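# Move bottle M9 from fridge bin to bench, close door

## Task

Look through the four bottles in the refrigerator's bin. If one carries the letters M9, lift it out and set it upright on the bench, keep the other three upright inside the refrigerator, and close the refrigerator door. If no bottle carries M9, take none out, close the door, and press the CALL key on the operator panel until it latches down. A call made in error cannot be reversed.

## Robot and tools

ROBOT. There are two arms, left_arm and right_arm. Each rides a carriage on one shared floor track that runs along y at x = 0. left_rail carries left_arm and is always the +y carriage. right_rail carries right_arm. Each arm base sits at x = 0, y = its carriage position_m, z = 0.04 m, and faces +x. The left gripper has rigid fingers. The right gripper's fingers can fold, so for a firm hold grip with the outer quarter of the pads, near the tips. Pressing fingertips into a surface folds them.

FRAMES. Results use one scene frame fixed to the table. The table top is z = 0, +z is up, +x points where the arms face, and +y is to their left. The table starts at x = 0.17 m. The gripper's fingers point along its own +z axis and close along its own y axis. end_effector_position is the spot between the pads when they are shut. The fingertips reach about 33 mm past it, or 9 mm when fully open.

ROW FORMAT. A row is one list of 18 numbers, each from -1 to 1, covering both arms even if only one moves. The order is left dx, dy, dz, rx, ry, rz, left gripper position, force_limit, speed, then the same nine for the right arm. dx to rz are offsets, not poses. They count from that arm's Hand target at the start of the action, along the Hand target's own axes. 1.0 equals 0.6 m of travel or 180 degrees. rx, ry, rz form one rotation vector. Every row in an action counts from that same start, and the next action starts again from the new Hand target. Six zeros re-request the current Hand target. Gripper position +1 is fully open (140 mm), about -0.8 brings the pads together, and -1 closes until blocked. force_limit goes from -1 (about 14 N) to +1 (about 58 N). speed goes from -1 (about 30 mm/s) to +1 (about 250 mm/s). A faster close grips harder. Both start at +1. A 0 is a real command, so resend your earlier gripper numbers to leave a gripper unchanged. Each step, the commanded orientation is clipped to within 32 degrees of the measured one.

TOOLS.
execute_actions(actions, cameras). Each action can hold: rows (up to 15, one per 1/30 s step); steps (1 to 450, default 15, at least one per row; the last row keeps acting); until (stop early on rail conditions such as {"left_rail": {"position_status": ["!=", "moving"]}} or {"all": {"status": "ended"}}); and device commands. Device commands go to left_rail or right_rail: position_m is an absolute place on the track (left_rail -0.8 to 1.5 m, right_rail -1.5 to 0.8 m). speed_m_s is 0.01 to 1. acceleration_factor is 0.1 to 1, applied to 1.6 m/s2. {"stop": true} brakes a carriage. To drive, send position_m, then wait with an until on that rail. An arm's target moves with its carriage. Camera images come back only for an empty actions list or when cameras names them.
move(target, speed, blend, stop_force, zero, blocking, cameras). This runs a planned straight path. target is one 18-number row or a list of up to 15 rows. All rows are offsets from the same Hand targets. speed is in m/s, 0.002 to 3.6, default 0.25. blend is in metres and rounds corners in a list. stop_force is in N, 3 to 120, shared by both arms. It ends an arm's path when the wrist force sensor feels that much push. zero (default true) re-zeroes it first. blocking=false returns early but cannot be used with stop_force. The whole move is capped at 10 s.
wait(seconds 0 to 10). stop() brakes a running move. zoom_image(camera, region [x0,y0,x1,y1], at most 504 x 504 px) enlarges the latest image from cam_high, cam_low, cam_bench_left, cam_bench_mid, cam_bench_right, cam_left_wrist or cam_right_wrist. zero_wrist_force(arm) re-zeroes one arm's sensor. finished_scene() ends the scene for good.

RESULTS. Each arm reports end_effector_position in m, end_effector_quat_wxyz, and velocities. Hand target is the pose that the next offsets count from. Joint positions list the rail in m, then shoulder pan, shoulder lift, elbow, wrist 1, wrist 2 and wrist 3 in rad. Joint torques follow the same order without the rail. Wrist force and Wrist torque are given in the gripper's own axes. object_status means: 0 moving, 1 blocked while opening, 2 blocked while closing (a grip), 3 reached its position or pads met. A grip needs 2. position_measured is in counts: 3 is open, about 139 is 60 mm, 200 is 20 mm and 230 is pads touching. Rails report position_m, position_status (moving, done, contact_stop, time_out, stopped, stopped_with_arm, stopped_for_other_arm, stopped_for_other_carriage) and position_answer (taken / not_taken). move adds a line such as done, off_target, held or fault, plus limits such as paced or held. pose unreachable means that arm dropped its target.

CAUTIONS. Anything falling off the table, or onto the track or the strip beside it, fails the task. Do not drop bottles, release them while moving, or knock the others over. The arms are stiff, so commanding past a firm contact can cause a fault. About 150 N on any part, or a joint torque limit (130 N m on the big joints, 24.3 N m on the wrists), stops that arm for 10 s. Keep the arms and the carriages apart: the carriages need about 0.78 m between them, and any moderate press between the arms can end the scene. Ramp row offsets up gently, because a sudden start can shake a part loose. Approach slowly with stop_force when touching things. Steer paths around an arm's own base. Long stretched holds heat the motors and can lock an arm. Press the CALL key only when sure that M9 is absent.

Each tool is called after ">>>" as a command line: name --argument value for each argument, lists and objects as JSON in quotes; but a table of rows of numbers goes row by row, as --pt "numbers of a row", without its own name.

## Session

I'll start by looking at the scene.

>>> execute_actions --actions '[]' --cameras '["all"]'

Scene clock: 0.00 s.
left_arm: end_effector_position=(+0.3456, +1.3675, +0.5800) position_measured=3 object_status=3 end_effector_quat_wxyz=(+0.000, +0.000, +1.000, +0.000) | right_arm: end_effector_position=(+0.3456, -1.3090, +0.5800) position_measured=3 object_status=3 end_effector_quat_wxyz=(+0.000, +0.000, +1.000, +0.000)
Joint positions: left_arm=[1.34 -0.316 -1.725 0.971 -0.816 -1.571 -0.316] | right_arm=[-1.336 -0.316 -1.725 0.971 -0.816 -1.571 -0.316]
Joint velocities: within noise
Joint torques (N m): no reading
Wrist force (N): no reading
Wrist torque (N m): no reading
Wrist force, peak (N): no reading
Hand target: left_arm +0.3456, +1.3675, +0.5800; +0.000, +0.000, +1.000, +0.000 | right_arm +0.3456, -1.3090, +0.5800; +0.000, +0.000, +1.000, +0.000
Tool commands: left_gripper/position=+1.0 left_gripper/force_limit=+1.0 left_gripper/speed=+1.0 right_gripper/position=+1.0 right_gripper/force_limit=+1.0 right_gripper/speed=+1.0
left_rail: position_m=1.340 position_status=done
right_rail: position_m=-1.336 position_status=done

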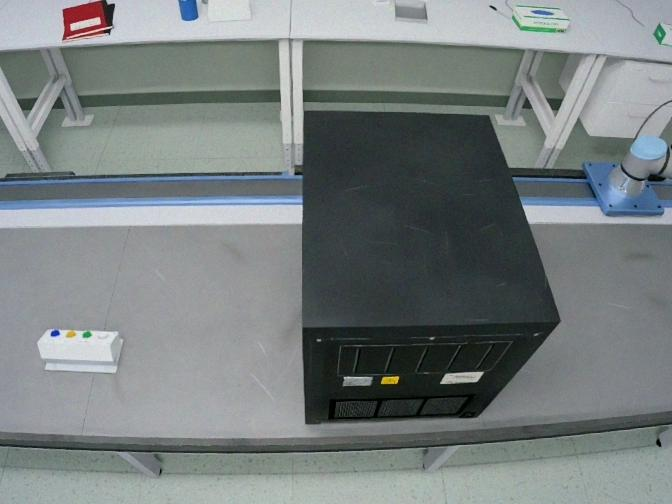

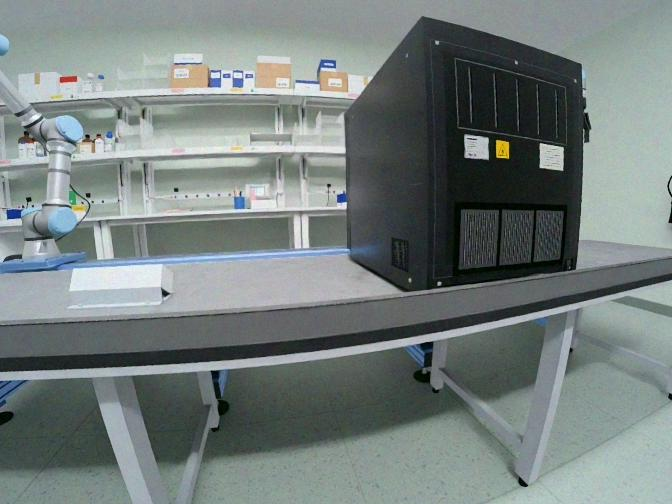

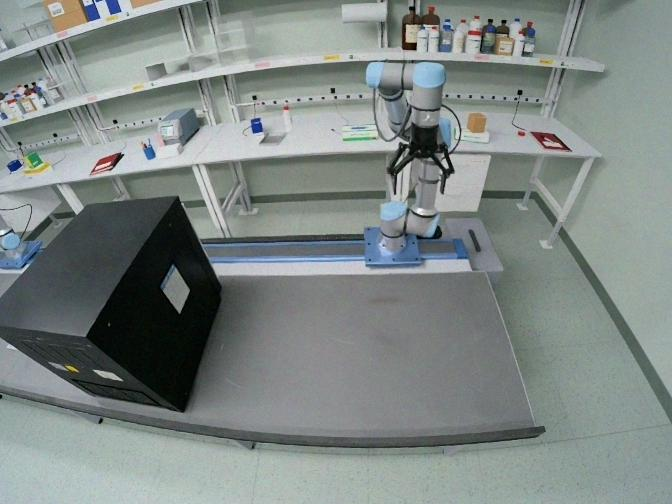

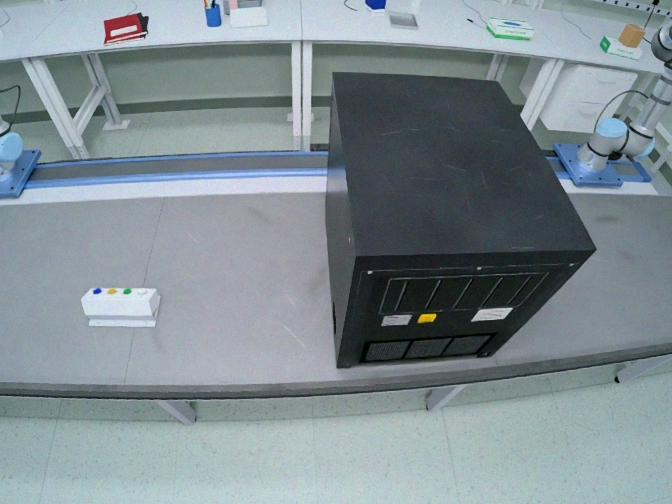

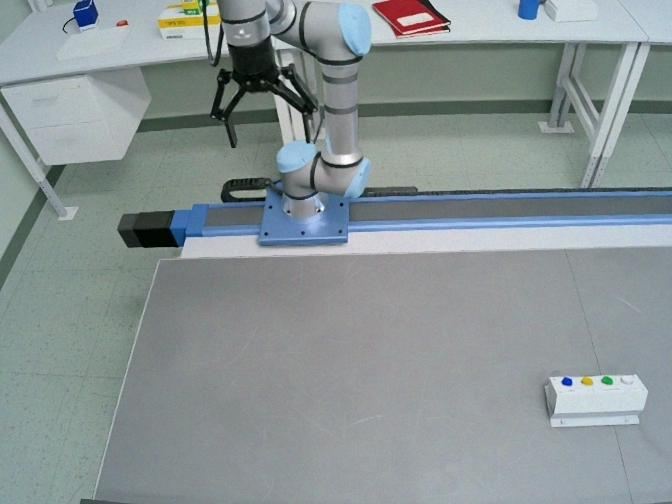

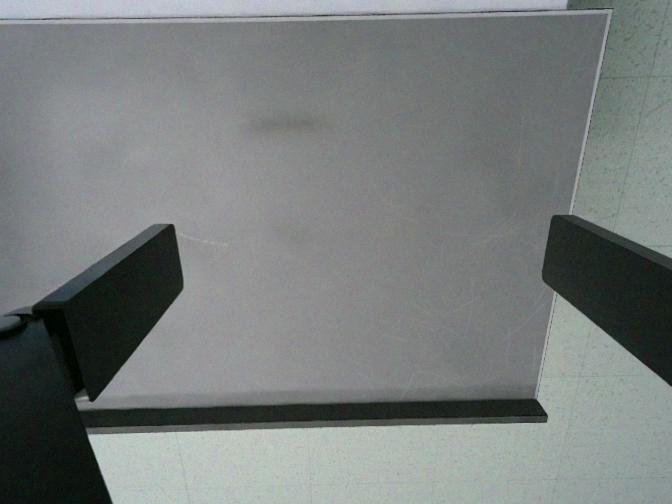

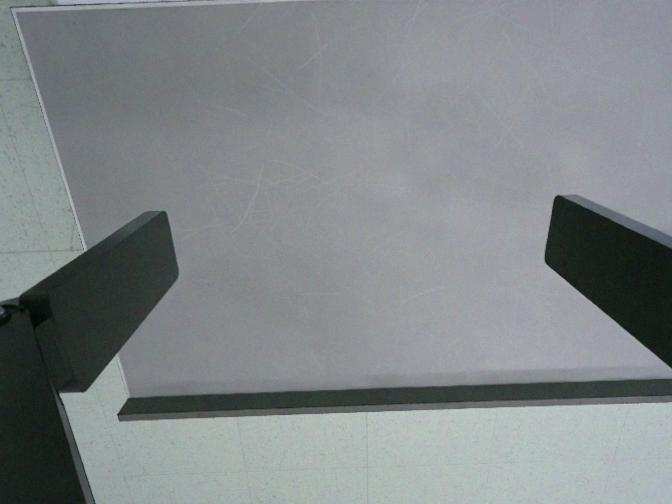

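>>> zoom_image --camera "cam_bench_right" --region '[520, 350, 672, 450]'

>>> zoom_image --camera "cam_bench_left" --region '[0, 180, 300, 420]'

>>> zoom_image --camera "cam_bench_mid" --region '[300, 60, 672, 380]'

Scaled by 3.316 from the camera's 672x504 image, which has a finer 960x720 frame.

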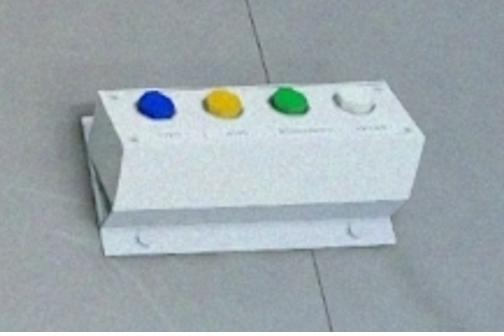

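Scaled by 1.680 from the camera's 672x504 image, which has a finer 960x720 frame.

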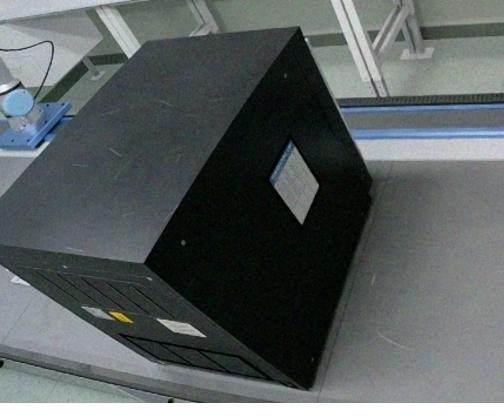

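Scaled by 1.355 from the camera's 672x504 image, which has a finer 960x720 frame.

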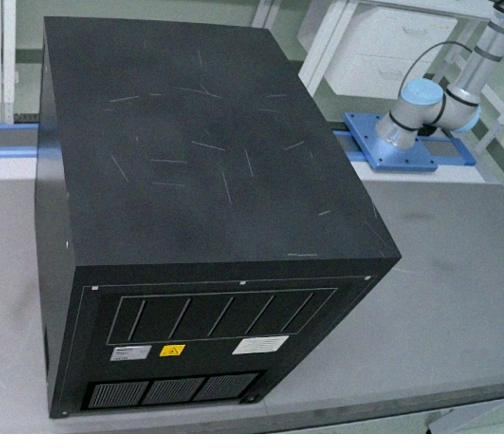

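>>> move --pt "0 0 0 0 0 0 1 1 1 0.076 0.955 0.133 -0.530 0.265 0.530 1 1 1" --pt "0 0 0 0 0 0 1 1 1 0.61 0.955 0.133 -0.530 0.265 0.530 1 1 1" --blend '[0.05, 0]' --speed 0.3 --cameras '["cam_right_wrist", "cam_bench_right"]'

Scene clock: 162.27 s.
left_arm: end_effector_position=(+0.3456, +1.3675, +0.5800) position_measured=3 object_status=3 end_effector_quat_wxyz=(+0.000, +0.000, +1.000, +0.000) | right_arm: end_effector_position=(-0.0204, -0.7360, +0.5002) position_measured=3 object_status=3 end_effector_quat_wxyz=(-0.316, +0.632, +0.316, +0.632)
Joint positions: left_arm=[1.34 -0.316 -1.725 0.971 -0.816 -1.571 -0.316] | right_arm=[-1.336 1.77 -1.424 2.027 -3.744 -2.413 3.141]
Joint torques (N m): left_arm=[0.36 -13.5 -19.08 -3.17 -0.12 0.28] | right_arm=[11.53 -17.5 -28.39 0.24 -2.29 -1.88]
Wrist force (N): left_arm=[0.1 -0.2 -0.1] | right_arm=[2.3 -1.9 -2.2]
Wrist torque (N m): left_arm=[-0.04 -0.03 0.01] | right_arm=[-0.66 0.15 0.22]
Wrist force, peak (N): left_arm=[0.5 -0.2 0.0] | right_arm=[2.0 -4.1 -4.3]
Hand target: left_arm +0.3456, +1.3675, +0.5800; +0.000, +0.000, +1.000, +0.000 | right_arm -0.0204, -0.7360, +0.5002; -0.316, +0.632, +0.316, +0.632
Off the commanded pose: left_arm 0.000 m, 0 deg | right_arm 0.000 m, 0 deg.
left_rail: position_m=1.340 position_status=done
right_rail: position_m=-1.336 position_status=done
move: done
Images, in order (width x height): cam_bench_right 672x504, cam_right_wrist 672x504.

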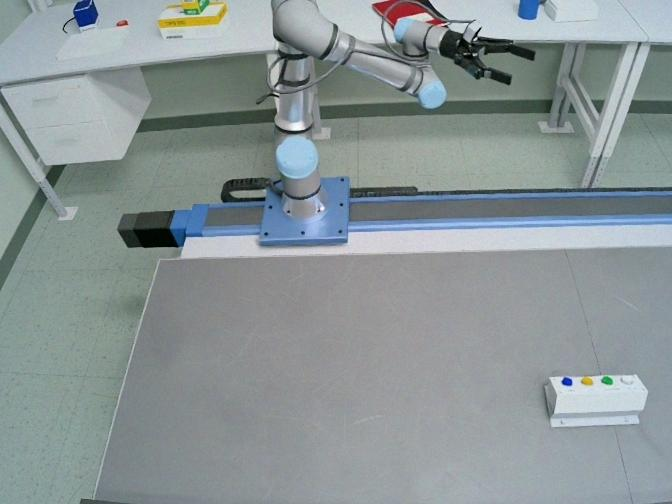

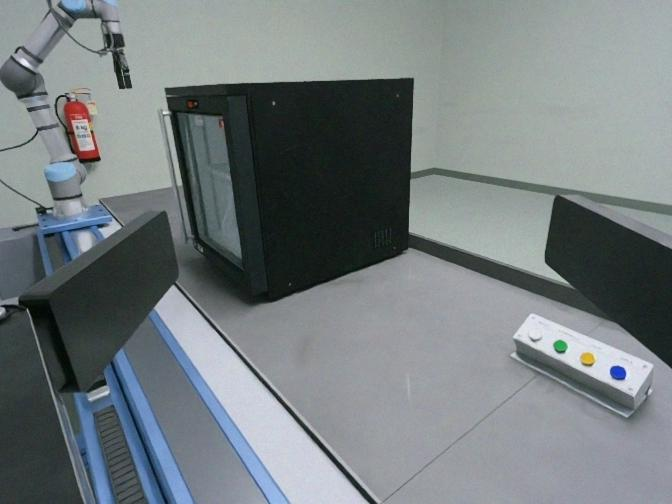

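>>> zoom_image --camera "cam_right_wrist" --region '[120, 60, 440, 320]'

>>> zoom_image --camera "cam_right_wrist" --region '[490, 290, 672, 430]'

Scaled by 1.575 from the camera's 672x504 image, which has a finer 960x720 frame.

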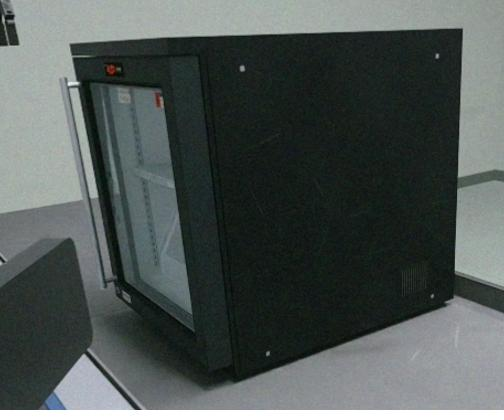

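Scaled by 2.769 from the camera's 672x504 image, which has a finer 960x720 frame.

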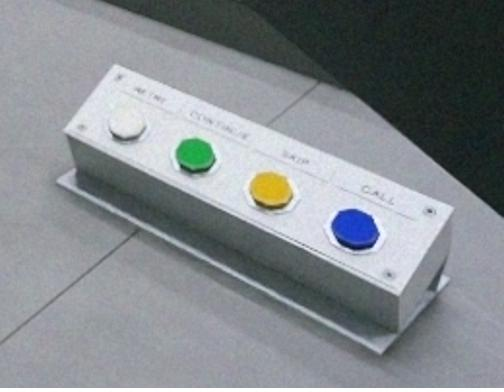

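>>> execute_actions --actions '[{"right_rail": {"position_m": -0.3, "speed_m_s": 0.4, "acceleration_factor": 0.4}}, {"steps": 300, "until": {"right_rail": {"position_status": ["!=", "moving"]}}}]' --cameras '["cam_right_wrist"]'

>>> move --target '[0,0,0,0,0,0,1,1,1, 0,-0.09,0.037,-0.0903,0,0,1,1,1]' --speed 0.2 --cameras '["cam_right_wrist", "cam_bench_mid"]'

Scene clock: 301.53 s.
left_arm: end_effector_position=(+0.3456, +1.3675, +0.5800) position_measured=3 object_status=3 end_effector_quat_wxyz=(+0.000, +0.000, +1.000, +0.000) | right_arm: end_effector_position=(-0.0204, +0.3002, +0.5002) position_measured=3 object_status=3 end_effector_quat_wxyz=(-0.316, +0.632, +0.316, +0.632)
Joint positions: left_arm=[1.34 -0.316 -1.725 0.971 -0.816 -1.571 -0.316] | right_arm=[-0.3 1.77 -1.424 2.027 -3.744 -2.413 3.141]
Joint torques (N m): left_arm=[0.2 -12.56 -18.72 -3.15 -0.25 0.21] | right_arm=[-8.39 -28.86 -20.2 -1.25 -1 -1.77]
Wrist force (N): left_arm=[0.1 0.1 0.0] | right_arm=[2.2 -1.9 -2.7]
Wrist torque (N m): left_arm=[0.02 -0.02 0.00] | right_arm=[-0.67 0.17 0.21]
Wrist force, peak (N): left_arm=[0.2 -0.3 0.3] | right_arm=[2.4 -1.3 -3.6]
Hand target: left_arm +0.3456, +1.3675, +0.5800; +0.000, +0.000, +1.000, +0.000 | right_arm -0.0204, +0.3002, +0.5002; -0.316, +0.632, +0.316, +0.632
Tool commands: left_gripper/position=+1.0 left_gripper/force_limit=+1.0 left_gripper/speed=+1.0 right_gripper/position=+1.0 right_gripper/force_limit=+1.0 right_gripper/speed=+1.0
Off the commanded pose: left_arm 0.000 m, 0 deg | right_arm 0.000 m, 0 deg.
left_rail: position_m=1.340 position_status=done
right_rail: position_m=-0.300 speed_m_s=0.40 position_status=done
Images, in order (width x height): cam_right_wrist 672x504.

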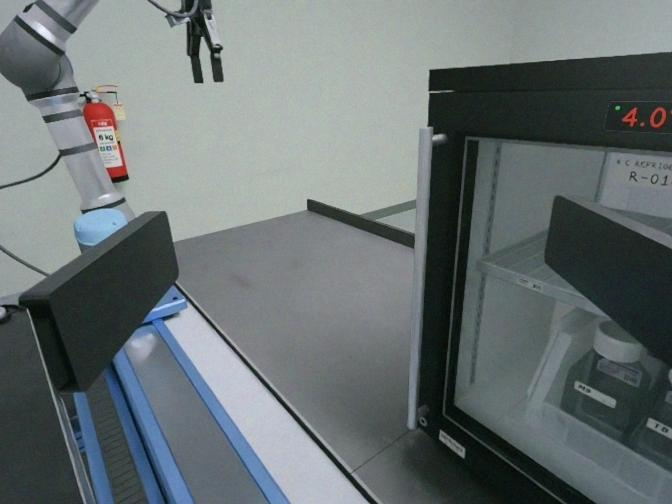

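Scene clock: 302.87 s.
left_arm: end_effector_position=(+0.3456, +1.3675, +0.5800) position_measured=3 object_status=3 end_effector_quat_wxyz=(+0.000, +0.000, +1.000, +0.000) | right_arm: end_effector_position=(-0.0503, +0.3504, +0.5002) position_measured=3 object_status=3 end_effector_quat_wxyz=(-0.224, +0.671, +0.224, +0.671)
Joint positions: left_arm=[1.34 -0.316 -1.725 0.971 -0.816 -1.571 -0.316] | right_arm=[-0.3 1.9 -1.112 1.597 -3.627 -2.826 3.141]
Joint torques (N m): left_arm=[-0.13 -12.53 -18.3 -3.24 -0.23 0.23] | right_arm=[11.97 -32.88 -29.72 0.87 -2.13 -1.86]
Wrist force (N): left_arm=[0.2 -0.1 0.1] | right_arm=[2.0 -1.5 -2.3]
Wrist torque (N m): left_arm=[-0.02 -0.04 0.00] | right_arm=[-0.60 0.22 0.22]
Wrist force, peak (N): left_arm=[0.3 0.0 -0.4] | right_arm=[2.2 -2.6 -2.2]
Hand target: left_arm +0.3456, +1.3675, +0.5800; +0.000, +0.000, +1.000, +0.000 | right_arm -0.0503, +0.3504, +0.5002; -0.224, +0.671, +0.224, +0.671
Off the commanded pose: left_arm 0.000 m, 0 deg | right_arm 0.000 m, 0 deg.
left_rail: position_m=1.340 position_status=done
right_rail: position_m=-0.300 speed_m_s=0.40 position_status=done
move: done
Images, in order (width x height): cam_bench_mid 672x504, cam_right_wrist 672x504.

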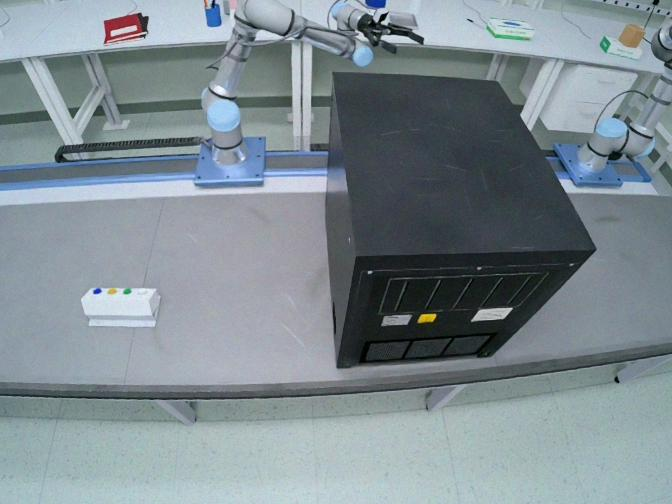

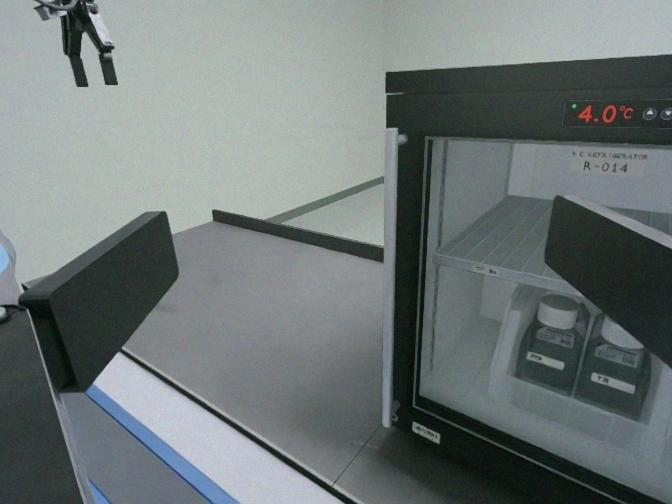

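>>> zoom_image --camera "cam_right_wrist" --region '[380, 240, 672, 460]'

>>> zoom_image --camera "cam_right_wrist" --region '[500, 290, 672, 420]'

Scaled by 1.726 from the camera's 672x504 image, which has a finer 960x720 frame.

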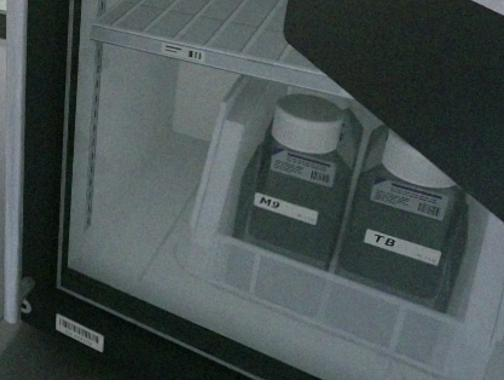

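Scaled by 2.930 from the camera's 672x504 image, which has a finer 960x720 frame.

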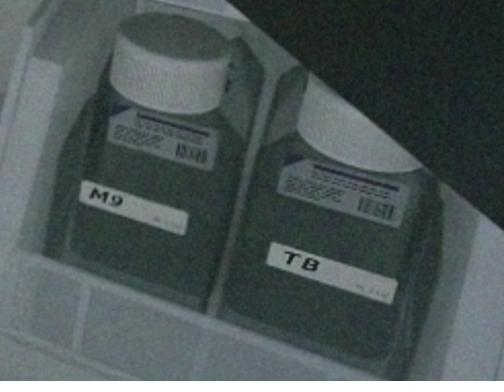

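>>> execute_actions --actions '[{"right_rail": {"position_m": -0.9, "speed_m_s": 0.4, "acceleration_factor": 0.4}}, {"steps": 300, "until": {"right_rail": {"position_status": ["!=", "moving"]}}}]' --cameras '["cam_right_wrist"]'

>>> move --pt "0.159 -0.9625 0.133 0.455 0.334 -0.455 -0.08 0 0 0 0 0 0 0 0 1 1 1" --pt "0.3427 -0.7625 0.3333 -0.699 0.038 0.699 -0.08 0 0 0 0 0 0 0 0 1 1 1" --speed 0.3 --blend '[0.03, 0]' --cameras '["cam_left_wrist", "cam_right_wrist", "cam_bench_left"]'

Scene clock: 470.23 s.
left_arm: end_effector_position=(+0.3456, +1.3675, +0.5800) position_measured=3 object_status=3 end_effector_quat_wxyz=(+0.000, +0.000, +1.000, +0.000) | right_arm: end_effector_position=(-0.0503, -0.2496, +0.5002) position_measured=3 object_status=3 end_effector_quat_wxyz=(-0.224, +0.671, +0.224, +0.671)
Joint positions: left_arm=[1.34 -0.316 -1.725 0.971 -0.816 -1.571 -0.316] | right_arm=[-0.9 1.9 -1.111 1.597 -3.627 -2.827 3.141]
Joint torques (N m): left_arm=[0.47 -12.1 -17.72 -3.41 -0.29 0.13] | right_arm=[5.44 -47.47 -18.15 -2.07 -1.31 -1.88]
Wrist force (N): left_arm=[0.0 -0.1 0.1] | right_arm=[2.0 -1.8 -2.5]
Wrist torque (N m): left_arm=[-0.01 0.00 0.00] | right_arm=[-0.67 0.21 0.22]
Wrist force, peak (N): left_arm=[0.3 -0.5 0.1] | right_arm=[2.2 -0.8 -3.3]
Hand target: left_arm +0.3456, +1.3675, +0.5800; +0.000, +0.000, +1.000, +0.000 | right_arm -0.0503, -0.2496, +0.5002; -0.224, +0.671, +0.224, +0.671
Tool commands: left_gripper/position=+1.0 left_gripper/force_limit=+1.0 left_gripper/speed=+1.0 right_gripper/position=+1.0 right_gripper/force_limit=+1.0 right_gripper/speed=+1.0
Off the commanded pose: left_arm 0.000 m, 0 deg | right_arm 0.000 m, 0 deg.
left_rail: position_m=1.340 position_status=done
right_rail: position_m=-0.900 speed_m_s=0.40 position_status=done
Images, in order (width x height): cam_right_wrist 672x504.

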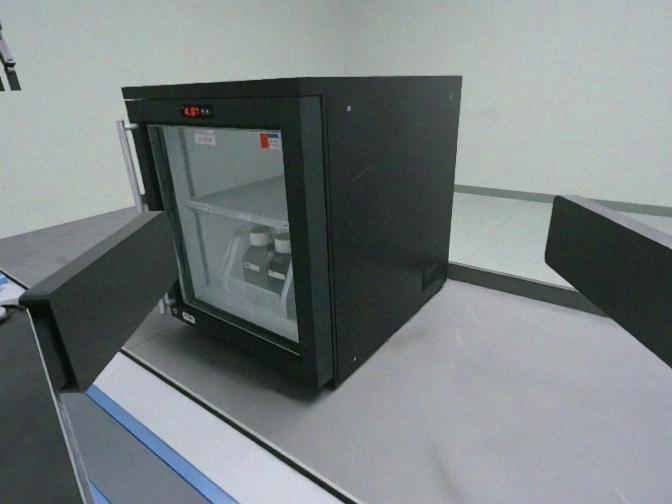

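Scene clock: 476.87 s.
left_arm: end_effector_position=(+0.1400, +0.9100, +0.3800) position_measured=139 object_status=3 end_effector_quat_wxyz=(-0.038, +0.706, +0.017, +0.706) | right_arm: end_effector_position=(-0.0503, -0.2496, +0.5002) position_measured=3 object_status=3 end_effector_quat_wxyz=(-0.224, +0.671, +0.224, +0.671)
Joint positions: left_arm=[1.34 -2.207 -1.063 1.91 -3.987 0.715 -3.113] | right_arm=[-0.9 1.9 -1.111 1.597 -3.627 -2.827 3.141]
Joint torques (N m): left_arm=[7.36 -22.56 -21.29 3.28 1.81 1.7] | right_arm=[-9.15 -47.81 -11.7 -2.35 1.89 -1.66]
Wrist force (N): left_arm=[0.4 0.6 3.2] | right_arm=[1.9 -2.0 -2.3]
Wrist torque (N m): left_arm=[0.21 -0.12 -0.17] | right_arm=[-0.70 0.23 0.21]
Wrist force, peak (N): left_arm=[0.1 1.0 4.2] | right_arm=[2.2 -2.0 -2.6]
Hand target: left_arm +0.1400, +0.9100, +0.3800; -0.038, +0.706, +0.017, +0.706 | right_arm -0.0503, -0.2496, +0.5002; -0.224, +0.671, +0.224, +0.671
Off the commanded pose: left_arm 0.000 m, 0 deg | right_arm 0.000 m, 0 deg.
left_rail: position_m=1.340 position_status=done
right_rail: position_m=-0.900 speed_m_s=0.40 position_status=done
move: done
Images, in order (width x height): cam_bench_left 672x504, cam_left_wrist 672x504, cam_right_wrist 672x504.

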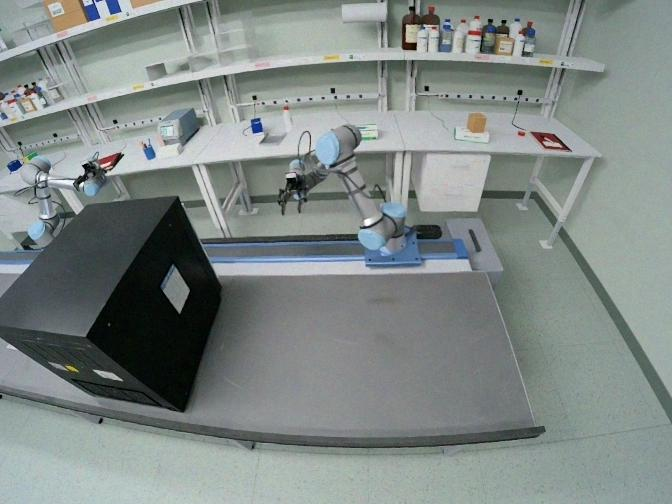

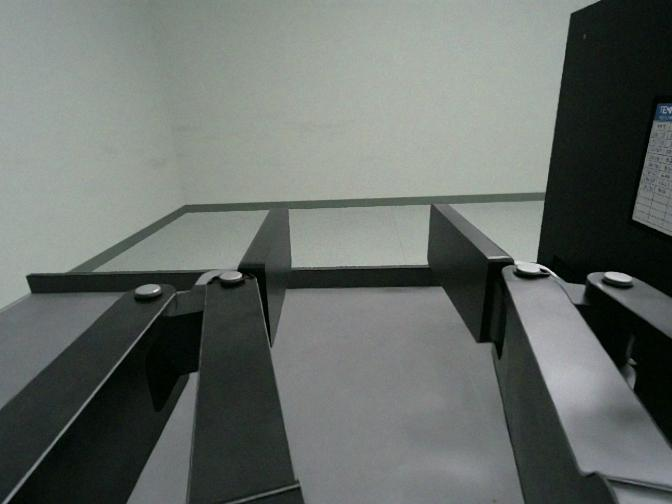

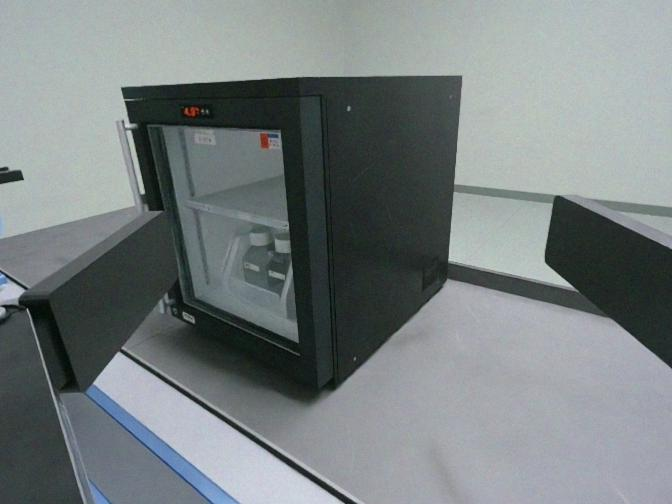

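>>> execute_actions --actions '[{"left_rail": {"position_m": 0.9, "speed_m_s": 0.3, "acceleration_factor": 0.4}}, {"steps": 300, "until": {"left_rail": {"position_status": ["!=", "moving"]}}}]' --cameras '["cam_left_wrist", "cam_right_wrist"]'

Scene clock: 538.47 s.
left_arm: end_effector_position=(+0.1400, +0.4698, +0.3800) position_measured=139 object_status=3 end_effector_quat_wxyz=(-0.038, +0.706, +0.017, +0.706) | right_arm: end_effector_position=(-0.0503, -0.2496, +0.5002) position_measured=3 object_status=3 end_effector_quat_wxyz=(-0.224, +0.671, +0.224, +0.671)
Joint positions: left_arm=[0.9 -2.207 -1.063 1.91 -3.987 0.715 -3.113] | right_arm=[-0.9 1.9 -1.111 1.597 -3.627 -2.827 3.141]
Joint torques (N m): left_arm=[2.1 -25.03 -14.1 1.32 -0.08 1.6] | right_arm=[-8.38 -48.42 -12.45 -2.21 1.98 -1.49]
Wrist force (N): left_arm=[0.2 0.7 3.4] | right_arm=[1.9 -1.6 -2.3]
Wrist torque (N m): left_arm=[0.22 -0.08 -0.18] | right_arm=[-0.62 0.24 0.23]
Wrist force, peak (N): left_arm=[0.3 1.8 3.5] | right_arm=[2.3 -1.6 -2.8]
Hand target: left_arm +0.1400, +0.4698, +0.3800; -0.038, +0.706, +0.017, +0.706 | right_arm -0.0503, -0.2496, +0.5002; -0.224, +0.671, +0.224, +0.671
Tool commands: left_gripper/position=-0.08 left_gripper/force_limit=+0.0 left_gripper/speed=+0.0 right_gripper/position=+1.0 right_gripper/force_limit=+1.0 right_gripper/speed=+1.0
Off the commanded pose: left_arm 0.000 m, 0 deg | right_arm 0.000 m, 0 deg.
left_rail: position_m=0.900 speed_m_s=0.30 position_status=done
right_rail: position_m=-0.900 speed_m_s=0.40 position_status=done
Images, in order (width x height): cam_left_wrist 672x504, cam_right_wrist 672x504.

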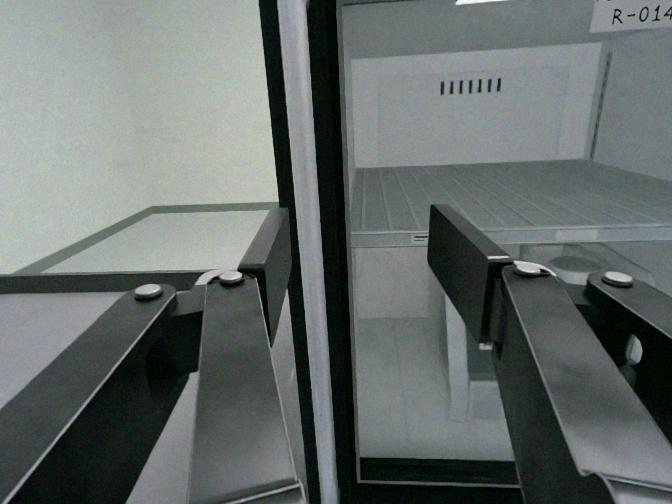

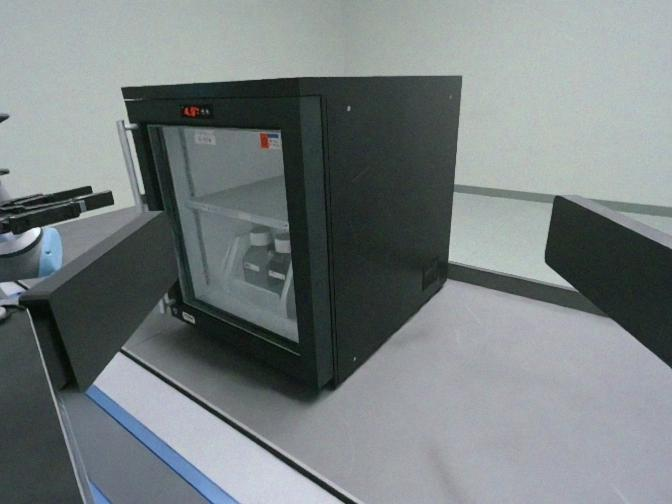

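>>> move --target '[0,-0.055,0.1,0,0,0,-0.08,0,0, 0,0,0,0,0,0,1,1,1]' --speed 0.1 --cameras '["cam_left_wrist", "cam_right_wrist"]'

Scene clock: 562.23 s.
left_arm: end_effector_position=(+0.1972, +0.5073, +0.3811) position_measured=139 object_status=3 end_effector_quat_wxyz=(-0.038, +0.706, +0.017, +0.706) | right_arm: end_effector_position=(-0.0503, -0.2496, +0.5002) position_measured=3 object_status=3 end_effector_quat_wxyz=(-0.224, +0.671, +0.224, +0.671)
Joint positions: left_arm=[0.9 -2.149 -1.156 2.07 -4.053 0.656 -3.113] | right_arm=[-0.9 1.9 -1.111 1.597 -3.627 -2.827 3.141]
Joint torques (N m): left_arm=[7.03 -42.57 -3.58 0.09 -1.41 -0.85] | right_arm=[-9.07 -47.1 -12.03 -2.2 1.88 -1.59]
Wrist force (N): left_arm=[0.0 1.1 3.2] | right_arm=[2.2 -1.7 -2.5]
Wrist torque (N m): left_arm=[0.31 -0.02 -0.17] | right_arm=[-0.65 0.19 0.22]
Wrist force, peak (N): left_arm=[0.1 0.2 4.1] | right_arm=[2.4 -2.2 -2.6]
Hand target: left_arm +0.1972, +0.5073, +0.3811; -0.038, +0.706, +0.017, +0.706 | right_arm -0.0503, -0.2496, +0.5002; -0.224, +0.671, +0.224, +0.671
Off the commanded pose: left_arm 0.000 m, 0 deg | right_arm 0.000 m, 0 deg.
left_rail: position_m=0.900 speed_m_s=0.30 position_status=done
right_rail: position_m=-0.900 speed_m_s=0.40 position_status=done
move: done
Images, in order (width x height): cam_left_wrist 672x504, cam_right_wrist 672x504.

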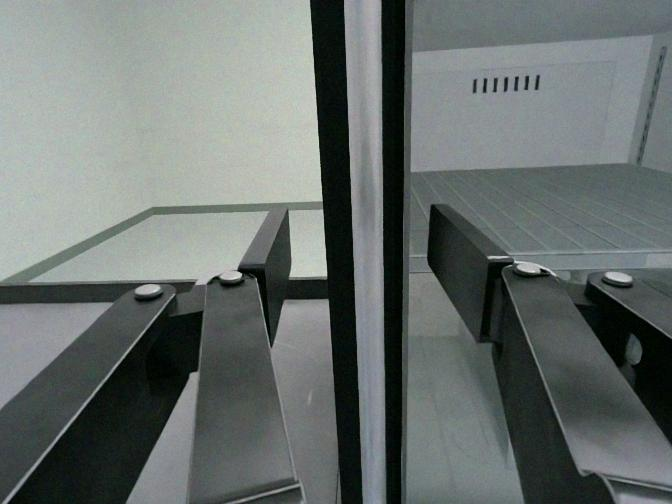

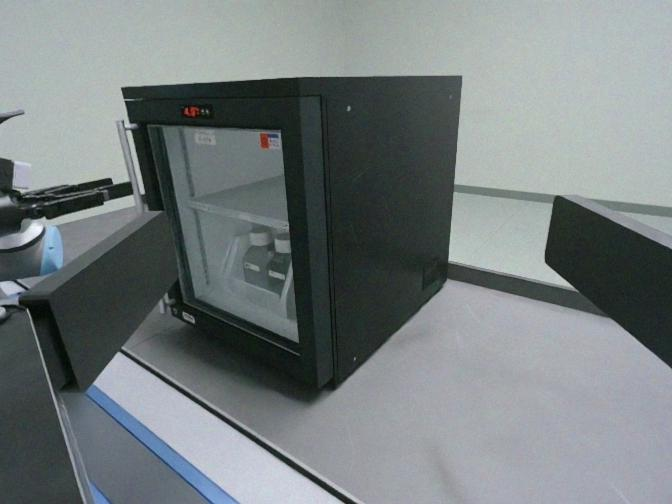

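>>> zoom_image --camera "cam_left_wrist" --region '[250, 150, 470, 350]'

>>> zoom_image --camera "cam_right_wrist" --region '[0, 90, 200, 300]'

Scaled by 2.291 from the camera's 672x504 image, which has a finer 960x720 frame.

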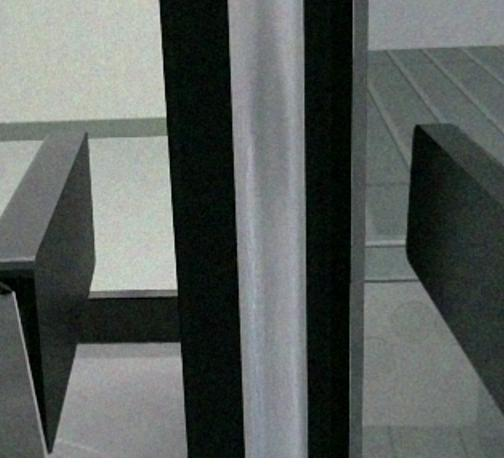

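Scaled by 2.400 from the camera's 672x504 image, which has a finer 960x720 frame.

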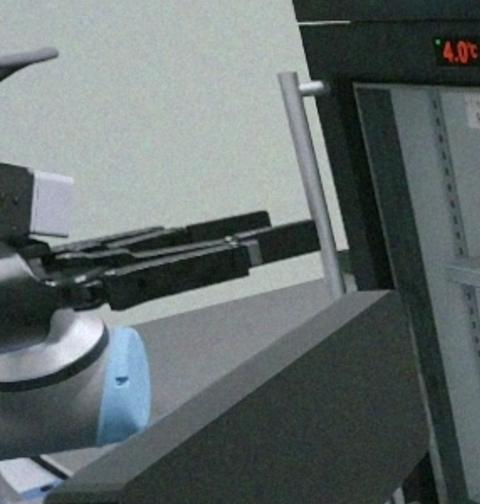

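>>> move --target '[0,0.01,0.1,0,0,0,-0.08,0,0, 0,0,0,0,0,0,1,1,1]' --speed 0.08 --cameras '["cam_left_wrist", "cam_right_wrist"]'

>>> zoom_image --camera "cam_right_wrist" --region '[0, 90, 200, 300]'

Scene clock: 584.03 s.
left_arm: end_effector_position=(+0.2575, +0.5060, +0.3810) position_measured=139 object_status=3 end_effector_quat_wxyz=(-0.038, +0.706, +0.017, +0.706) | right_arm: end_effector_position=(-0.0503, -0.2496, +0.5002) position_measured=3 object_status=3 end_effector_quat_wxyz=(-0.224, +0.671, +0.224, +0.671)
Joint positions: left_arm=[0.9 -2.018 -1.174 2.101 -4.066 0.525 -3.113] | right_arm=[-0.9 1.9 -1.111 1.597 -3.627 -2.827 3.141]
Joint torques (N m): left_arm=[8.58 -39.74 -6.09 0.3 -1.63 -1.21] | right_arm=[-8.86 -47.08 -11.82 -2.22 1.98 -1.44]
Wrist force (N): left_arm=[0.2 0.9 3.3] | right_arm=[2.0 -2.1 -2.3]
Wrist torque (N m): left_arm=[0.27 -0.07 -0.11] | right_arm=[-0.71 0.21 0.22]
Wrist force, peak (N): left_arm=[-0.1 1.0 4.1] | right_arm=[2.6 -2.0 -2.3]
Hand target: left_arm +0.2575, +0.5060, +0.3810; -0.038, +0.706, +0.017, +0.706 | right_arm -0.0503, -0.2496, +0.5002; -0.224, +0.671, +0.224, +0.671
Off the commanded pose: left_arm 0.000 m, 0 deg | right_arm 0.000 m, 0 deg.
left_rail: position_m=0.900 speed_m_s=0.30 position_status=done
right_rail: position_m=-0.900 speed_m_s=0.40 position_status=done
move: done
Images, in order (width x height): cam_left_wrist 672x504, cam_right_wrist 672x504.

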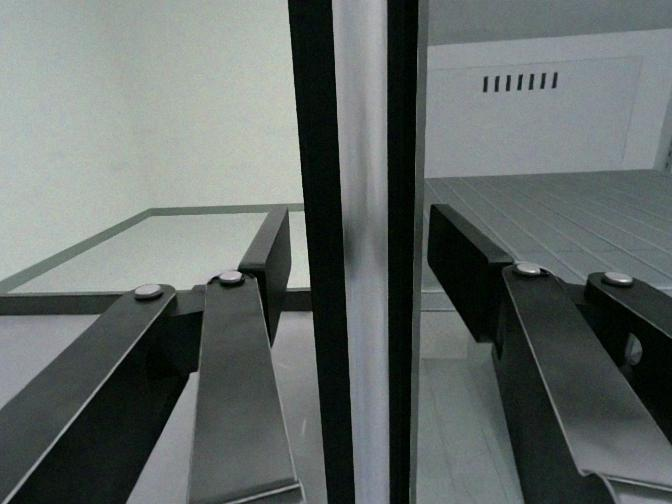

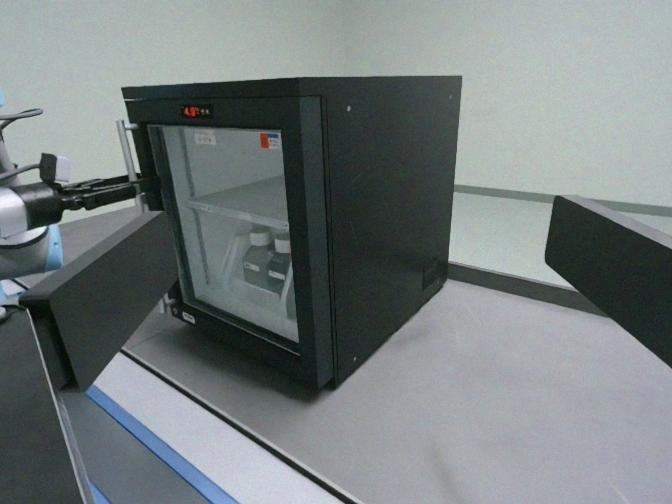

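Scaled by 2.400 from the camera's 672x504 image, which has a finer 960x720 frame.

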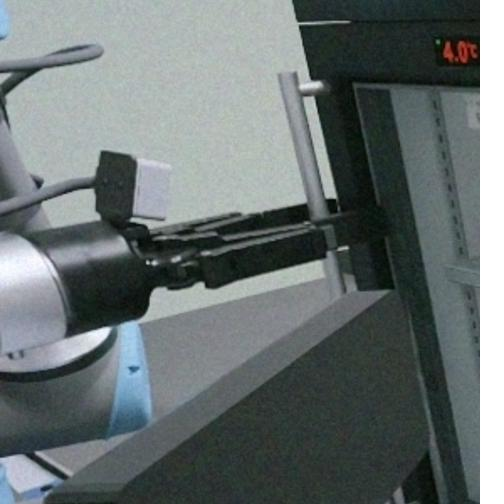

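>>> zoom_image --camera "cam_left_wrist" --region '[250, 150, 470, 350]'

Scaled by 2.291 from the camera's 672x504 image, which has a finer 960x720 frame.

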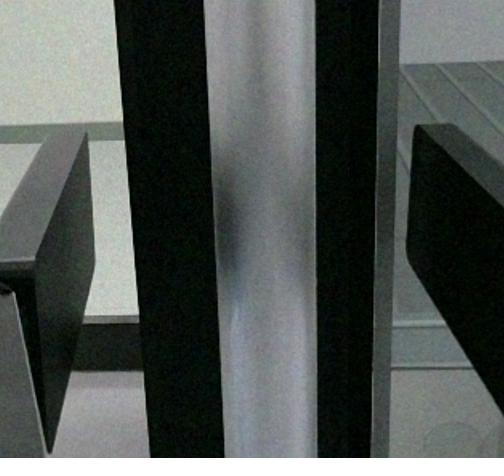

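>>> move --target '[0,0,-0.025,0,0,0,-0.08,0,0, 0,0,0,0,0,0,1,1,1]' --speed 0.08

>>> execute_actions --actions '[{"rows": [[0,0,0,0,0,0,-1,0,-1, 0,0,0,0,0,0,1,1,1]], "steps": 90}]' --cameras '["cam_left_wrist", "cam_right_wrist"]'

Scene clock: 636.53 s.
left_arm: end_effector_position=(+0.2426, +0.5049, +0.3810) position_measured=139 object_status=3 end_effector_quat_wxyz=(-0.038, +0.706, +0.017, +0.706) | right_arm: end_effector_position=(-0.0503, -0.2496, +0.5002) position_measured=3 object_status=3 end_effector_quat_wxyz=(-0.224, +0.671, +0.224, +0.671)
Joint positions: left_arm=[0.9 -2.05 -1.169 2.091 -4.062 0.557 -3.113] | right_arm=[-0.9 1.9 -1.111 1.597 -3.627 -2.827 3.141]
Joint torques (N m): left_arm=[-6.31 -17.01 -20.39 2.92 1.56 1.13] | right_arm=[-9.55 -47.78 -12.34 -2.16 2.11 -1]
Wrist force (N): left_arm=[0.1 0.9 2.9] | right_arm=[2.1 -1.6 -2.3]
Wrist torque (N m): left_arm=[0.26 -0.05 -0.11] | right_arm=[-0.61 0.20 0.22]
Wrist force, peak (N): left_arm=[0.0 1.2 3.7] | right_arm=[2.3 -1.9 -2.7]
Hand target: left_arm +0.2426, +0.5049, +0.3810; -0.038, +0.706, +0.017, +0.706 | right_arm -0.0503, -0.2496, +0.5002; -0.224, +0.671, +0.224, +0.671
Off the commanded pose: left_arm 0.000 m, 0 deg | right_arm 0.000 m, 0 deg.
left_rail: position_m=0.900 speed_m_s=0.30 position_status=done
right_rail: position_m=-0.900 speed_m_s=0.40 position_status=done
move: done

Scene clock: 639.73 s.
left_arm: end_effector_position=(+0.2426, +0.5049, +0.3810) position_measured=209 object_status=2 end_effector_quat_wxyz=(-0.038, +0.706, +0.017, +0.706) | right_arm: end_effector_position=(-0.0503, -0.2496, +0.5002) position_measured=3 object_status=3 end_effector_quat_wxyz=(-0.224, +0.671, +0.224, +0.671)
Joint positions: left_arm=[0.9 -2.05 -1.168 2.091 -4.062 0.557 -3.113] | right_arm=[-0.9 1.9 -1.111 1.597 -3.627 -2.827 3.141]
Joint torques (N m): left_arm=[-7.66 -17.16 -19.94 2.92 -4.99 1.2] | right_arm=[-9.51 -47.15 -12.56 -2.13 1.92 -0.91]
Wrist force (N): left_arm=[1.4 -9.1 -0.8] | right_arm=[1.9 -1.6 -2.1]
Wrist torque (N m): left_arm=[0.36 -0.03 -0.87] | right_arm=[-0.62 0.24 0.22]
Wrist force, peak (N): left_arm=[1.4 -9.5 -0.6] | right_arm=[2.3 -2.0 -2.4]
Hand target: left_arm +0.2426, +0.5049, +0.3810; -0.038, +0.706, +0.017, +0.706 | right_arm -0.0503, -0.2496, +0.5002; -0.224, +0.671, +0.224, +0.671
Off the commanded pose: left_arm 0.000 m, 0 deg | right_arm 0.000 m, 0 deg.
left_rail: position_m=0.900 speed_m_s=0.30 position_status=done
right_rail: position_m=-0.900 speed_m_s=0.40 position_status=done
Images, in order (width x height): cam_left_wrist 672x504, cam_right_wrist 672x504.

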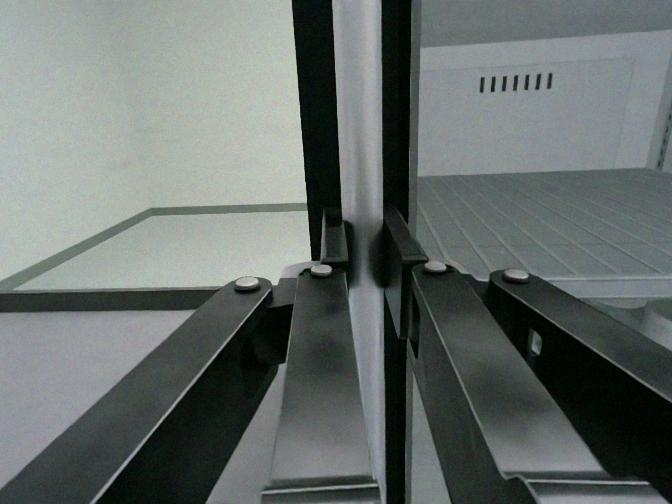

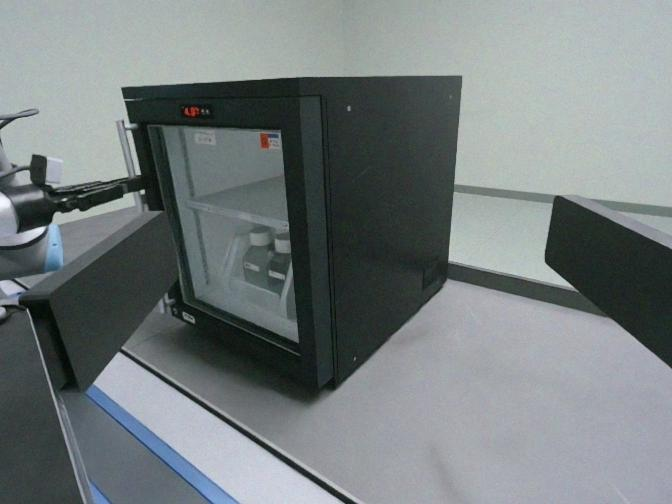

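>>> move --target '[0,0.0062,-0.0335,0.0167,0,0,-1,0,-1, 0,0,0,0,0,0,1,1,1]' --speed 0.04 --cameras '["cam_left_wrist", "cam_right_wrist"]'

Scene clock: 662.87 s.
left_arm: end_effector_position=(+0.2227, +0.5007, +0.3808) position_measured=209 object_status=2 end_effector_quat_wxyz=(-0.058, +0.705, +0.037, +0.706) | right_arm: end_effector_position=(-0.0503, -0.2496, +0.5002) position_measured=3 object_status=3 end_effector_quat_wxyz=(-0.224, +0.671, +0.224, +0.671)
Joint positions: left_arm=[0.9 -2.064 -1.126 2.02 -4.031 0.627 -3.115] | right_arm=[-0.9 1.9 -1.111 1.597 -3.627 -2.827 3.141]
Joint torques (N m): left_arm=[-14.92 -9.53 -27.1 4.3 -11.5 -0.51] | right_arm=[-9.3 -47.18 -11.86 -2.14 2.03 -0.8]
Wrist force (N): left_arm=[14.7 -39.4 4.2] | right_arm=[2.0 -1.6 -2.5]
Wrist torque (N m): left_arm=[0.42 -0.31 -0.73] | right_arm=[-0.63 0.22 0.23]
Wrist force, peak (N): left_arm=[14.7 -39.4 4.2] | right_arm=[2.2 -2.0 -2.8]
Hand target: left_arm +0.2228, +0.4996, +0.3808; -0.057, +0.705, +0.035, +0.706 | right_arm -0.0503, -0.2496, +0.5002; -0.224, +0.671, +0.224, +0.671
Off the commanded pose: left_arm 0.001 m, 0 deg | right_arm 0.000 m, 0 deg.
left_rail: position_m=0.900 speed_m_s=0.30 position_status=done
right_rail: position_m=-0.900 speed_m_s=0.40 position_status=done
move: done
Images, in order (width x height): cam_left_wrist 672x504, cam_right_wrist 672x504.

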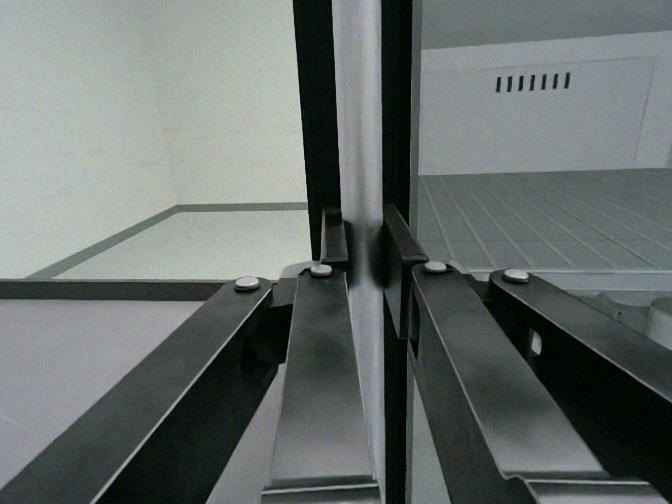

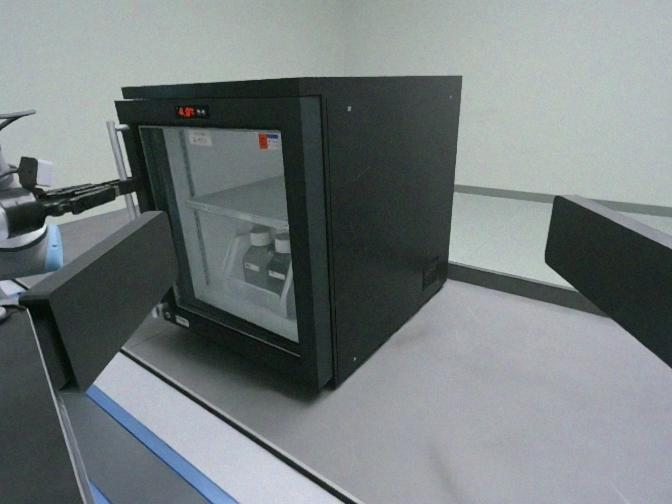

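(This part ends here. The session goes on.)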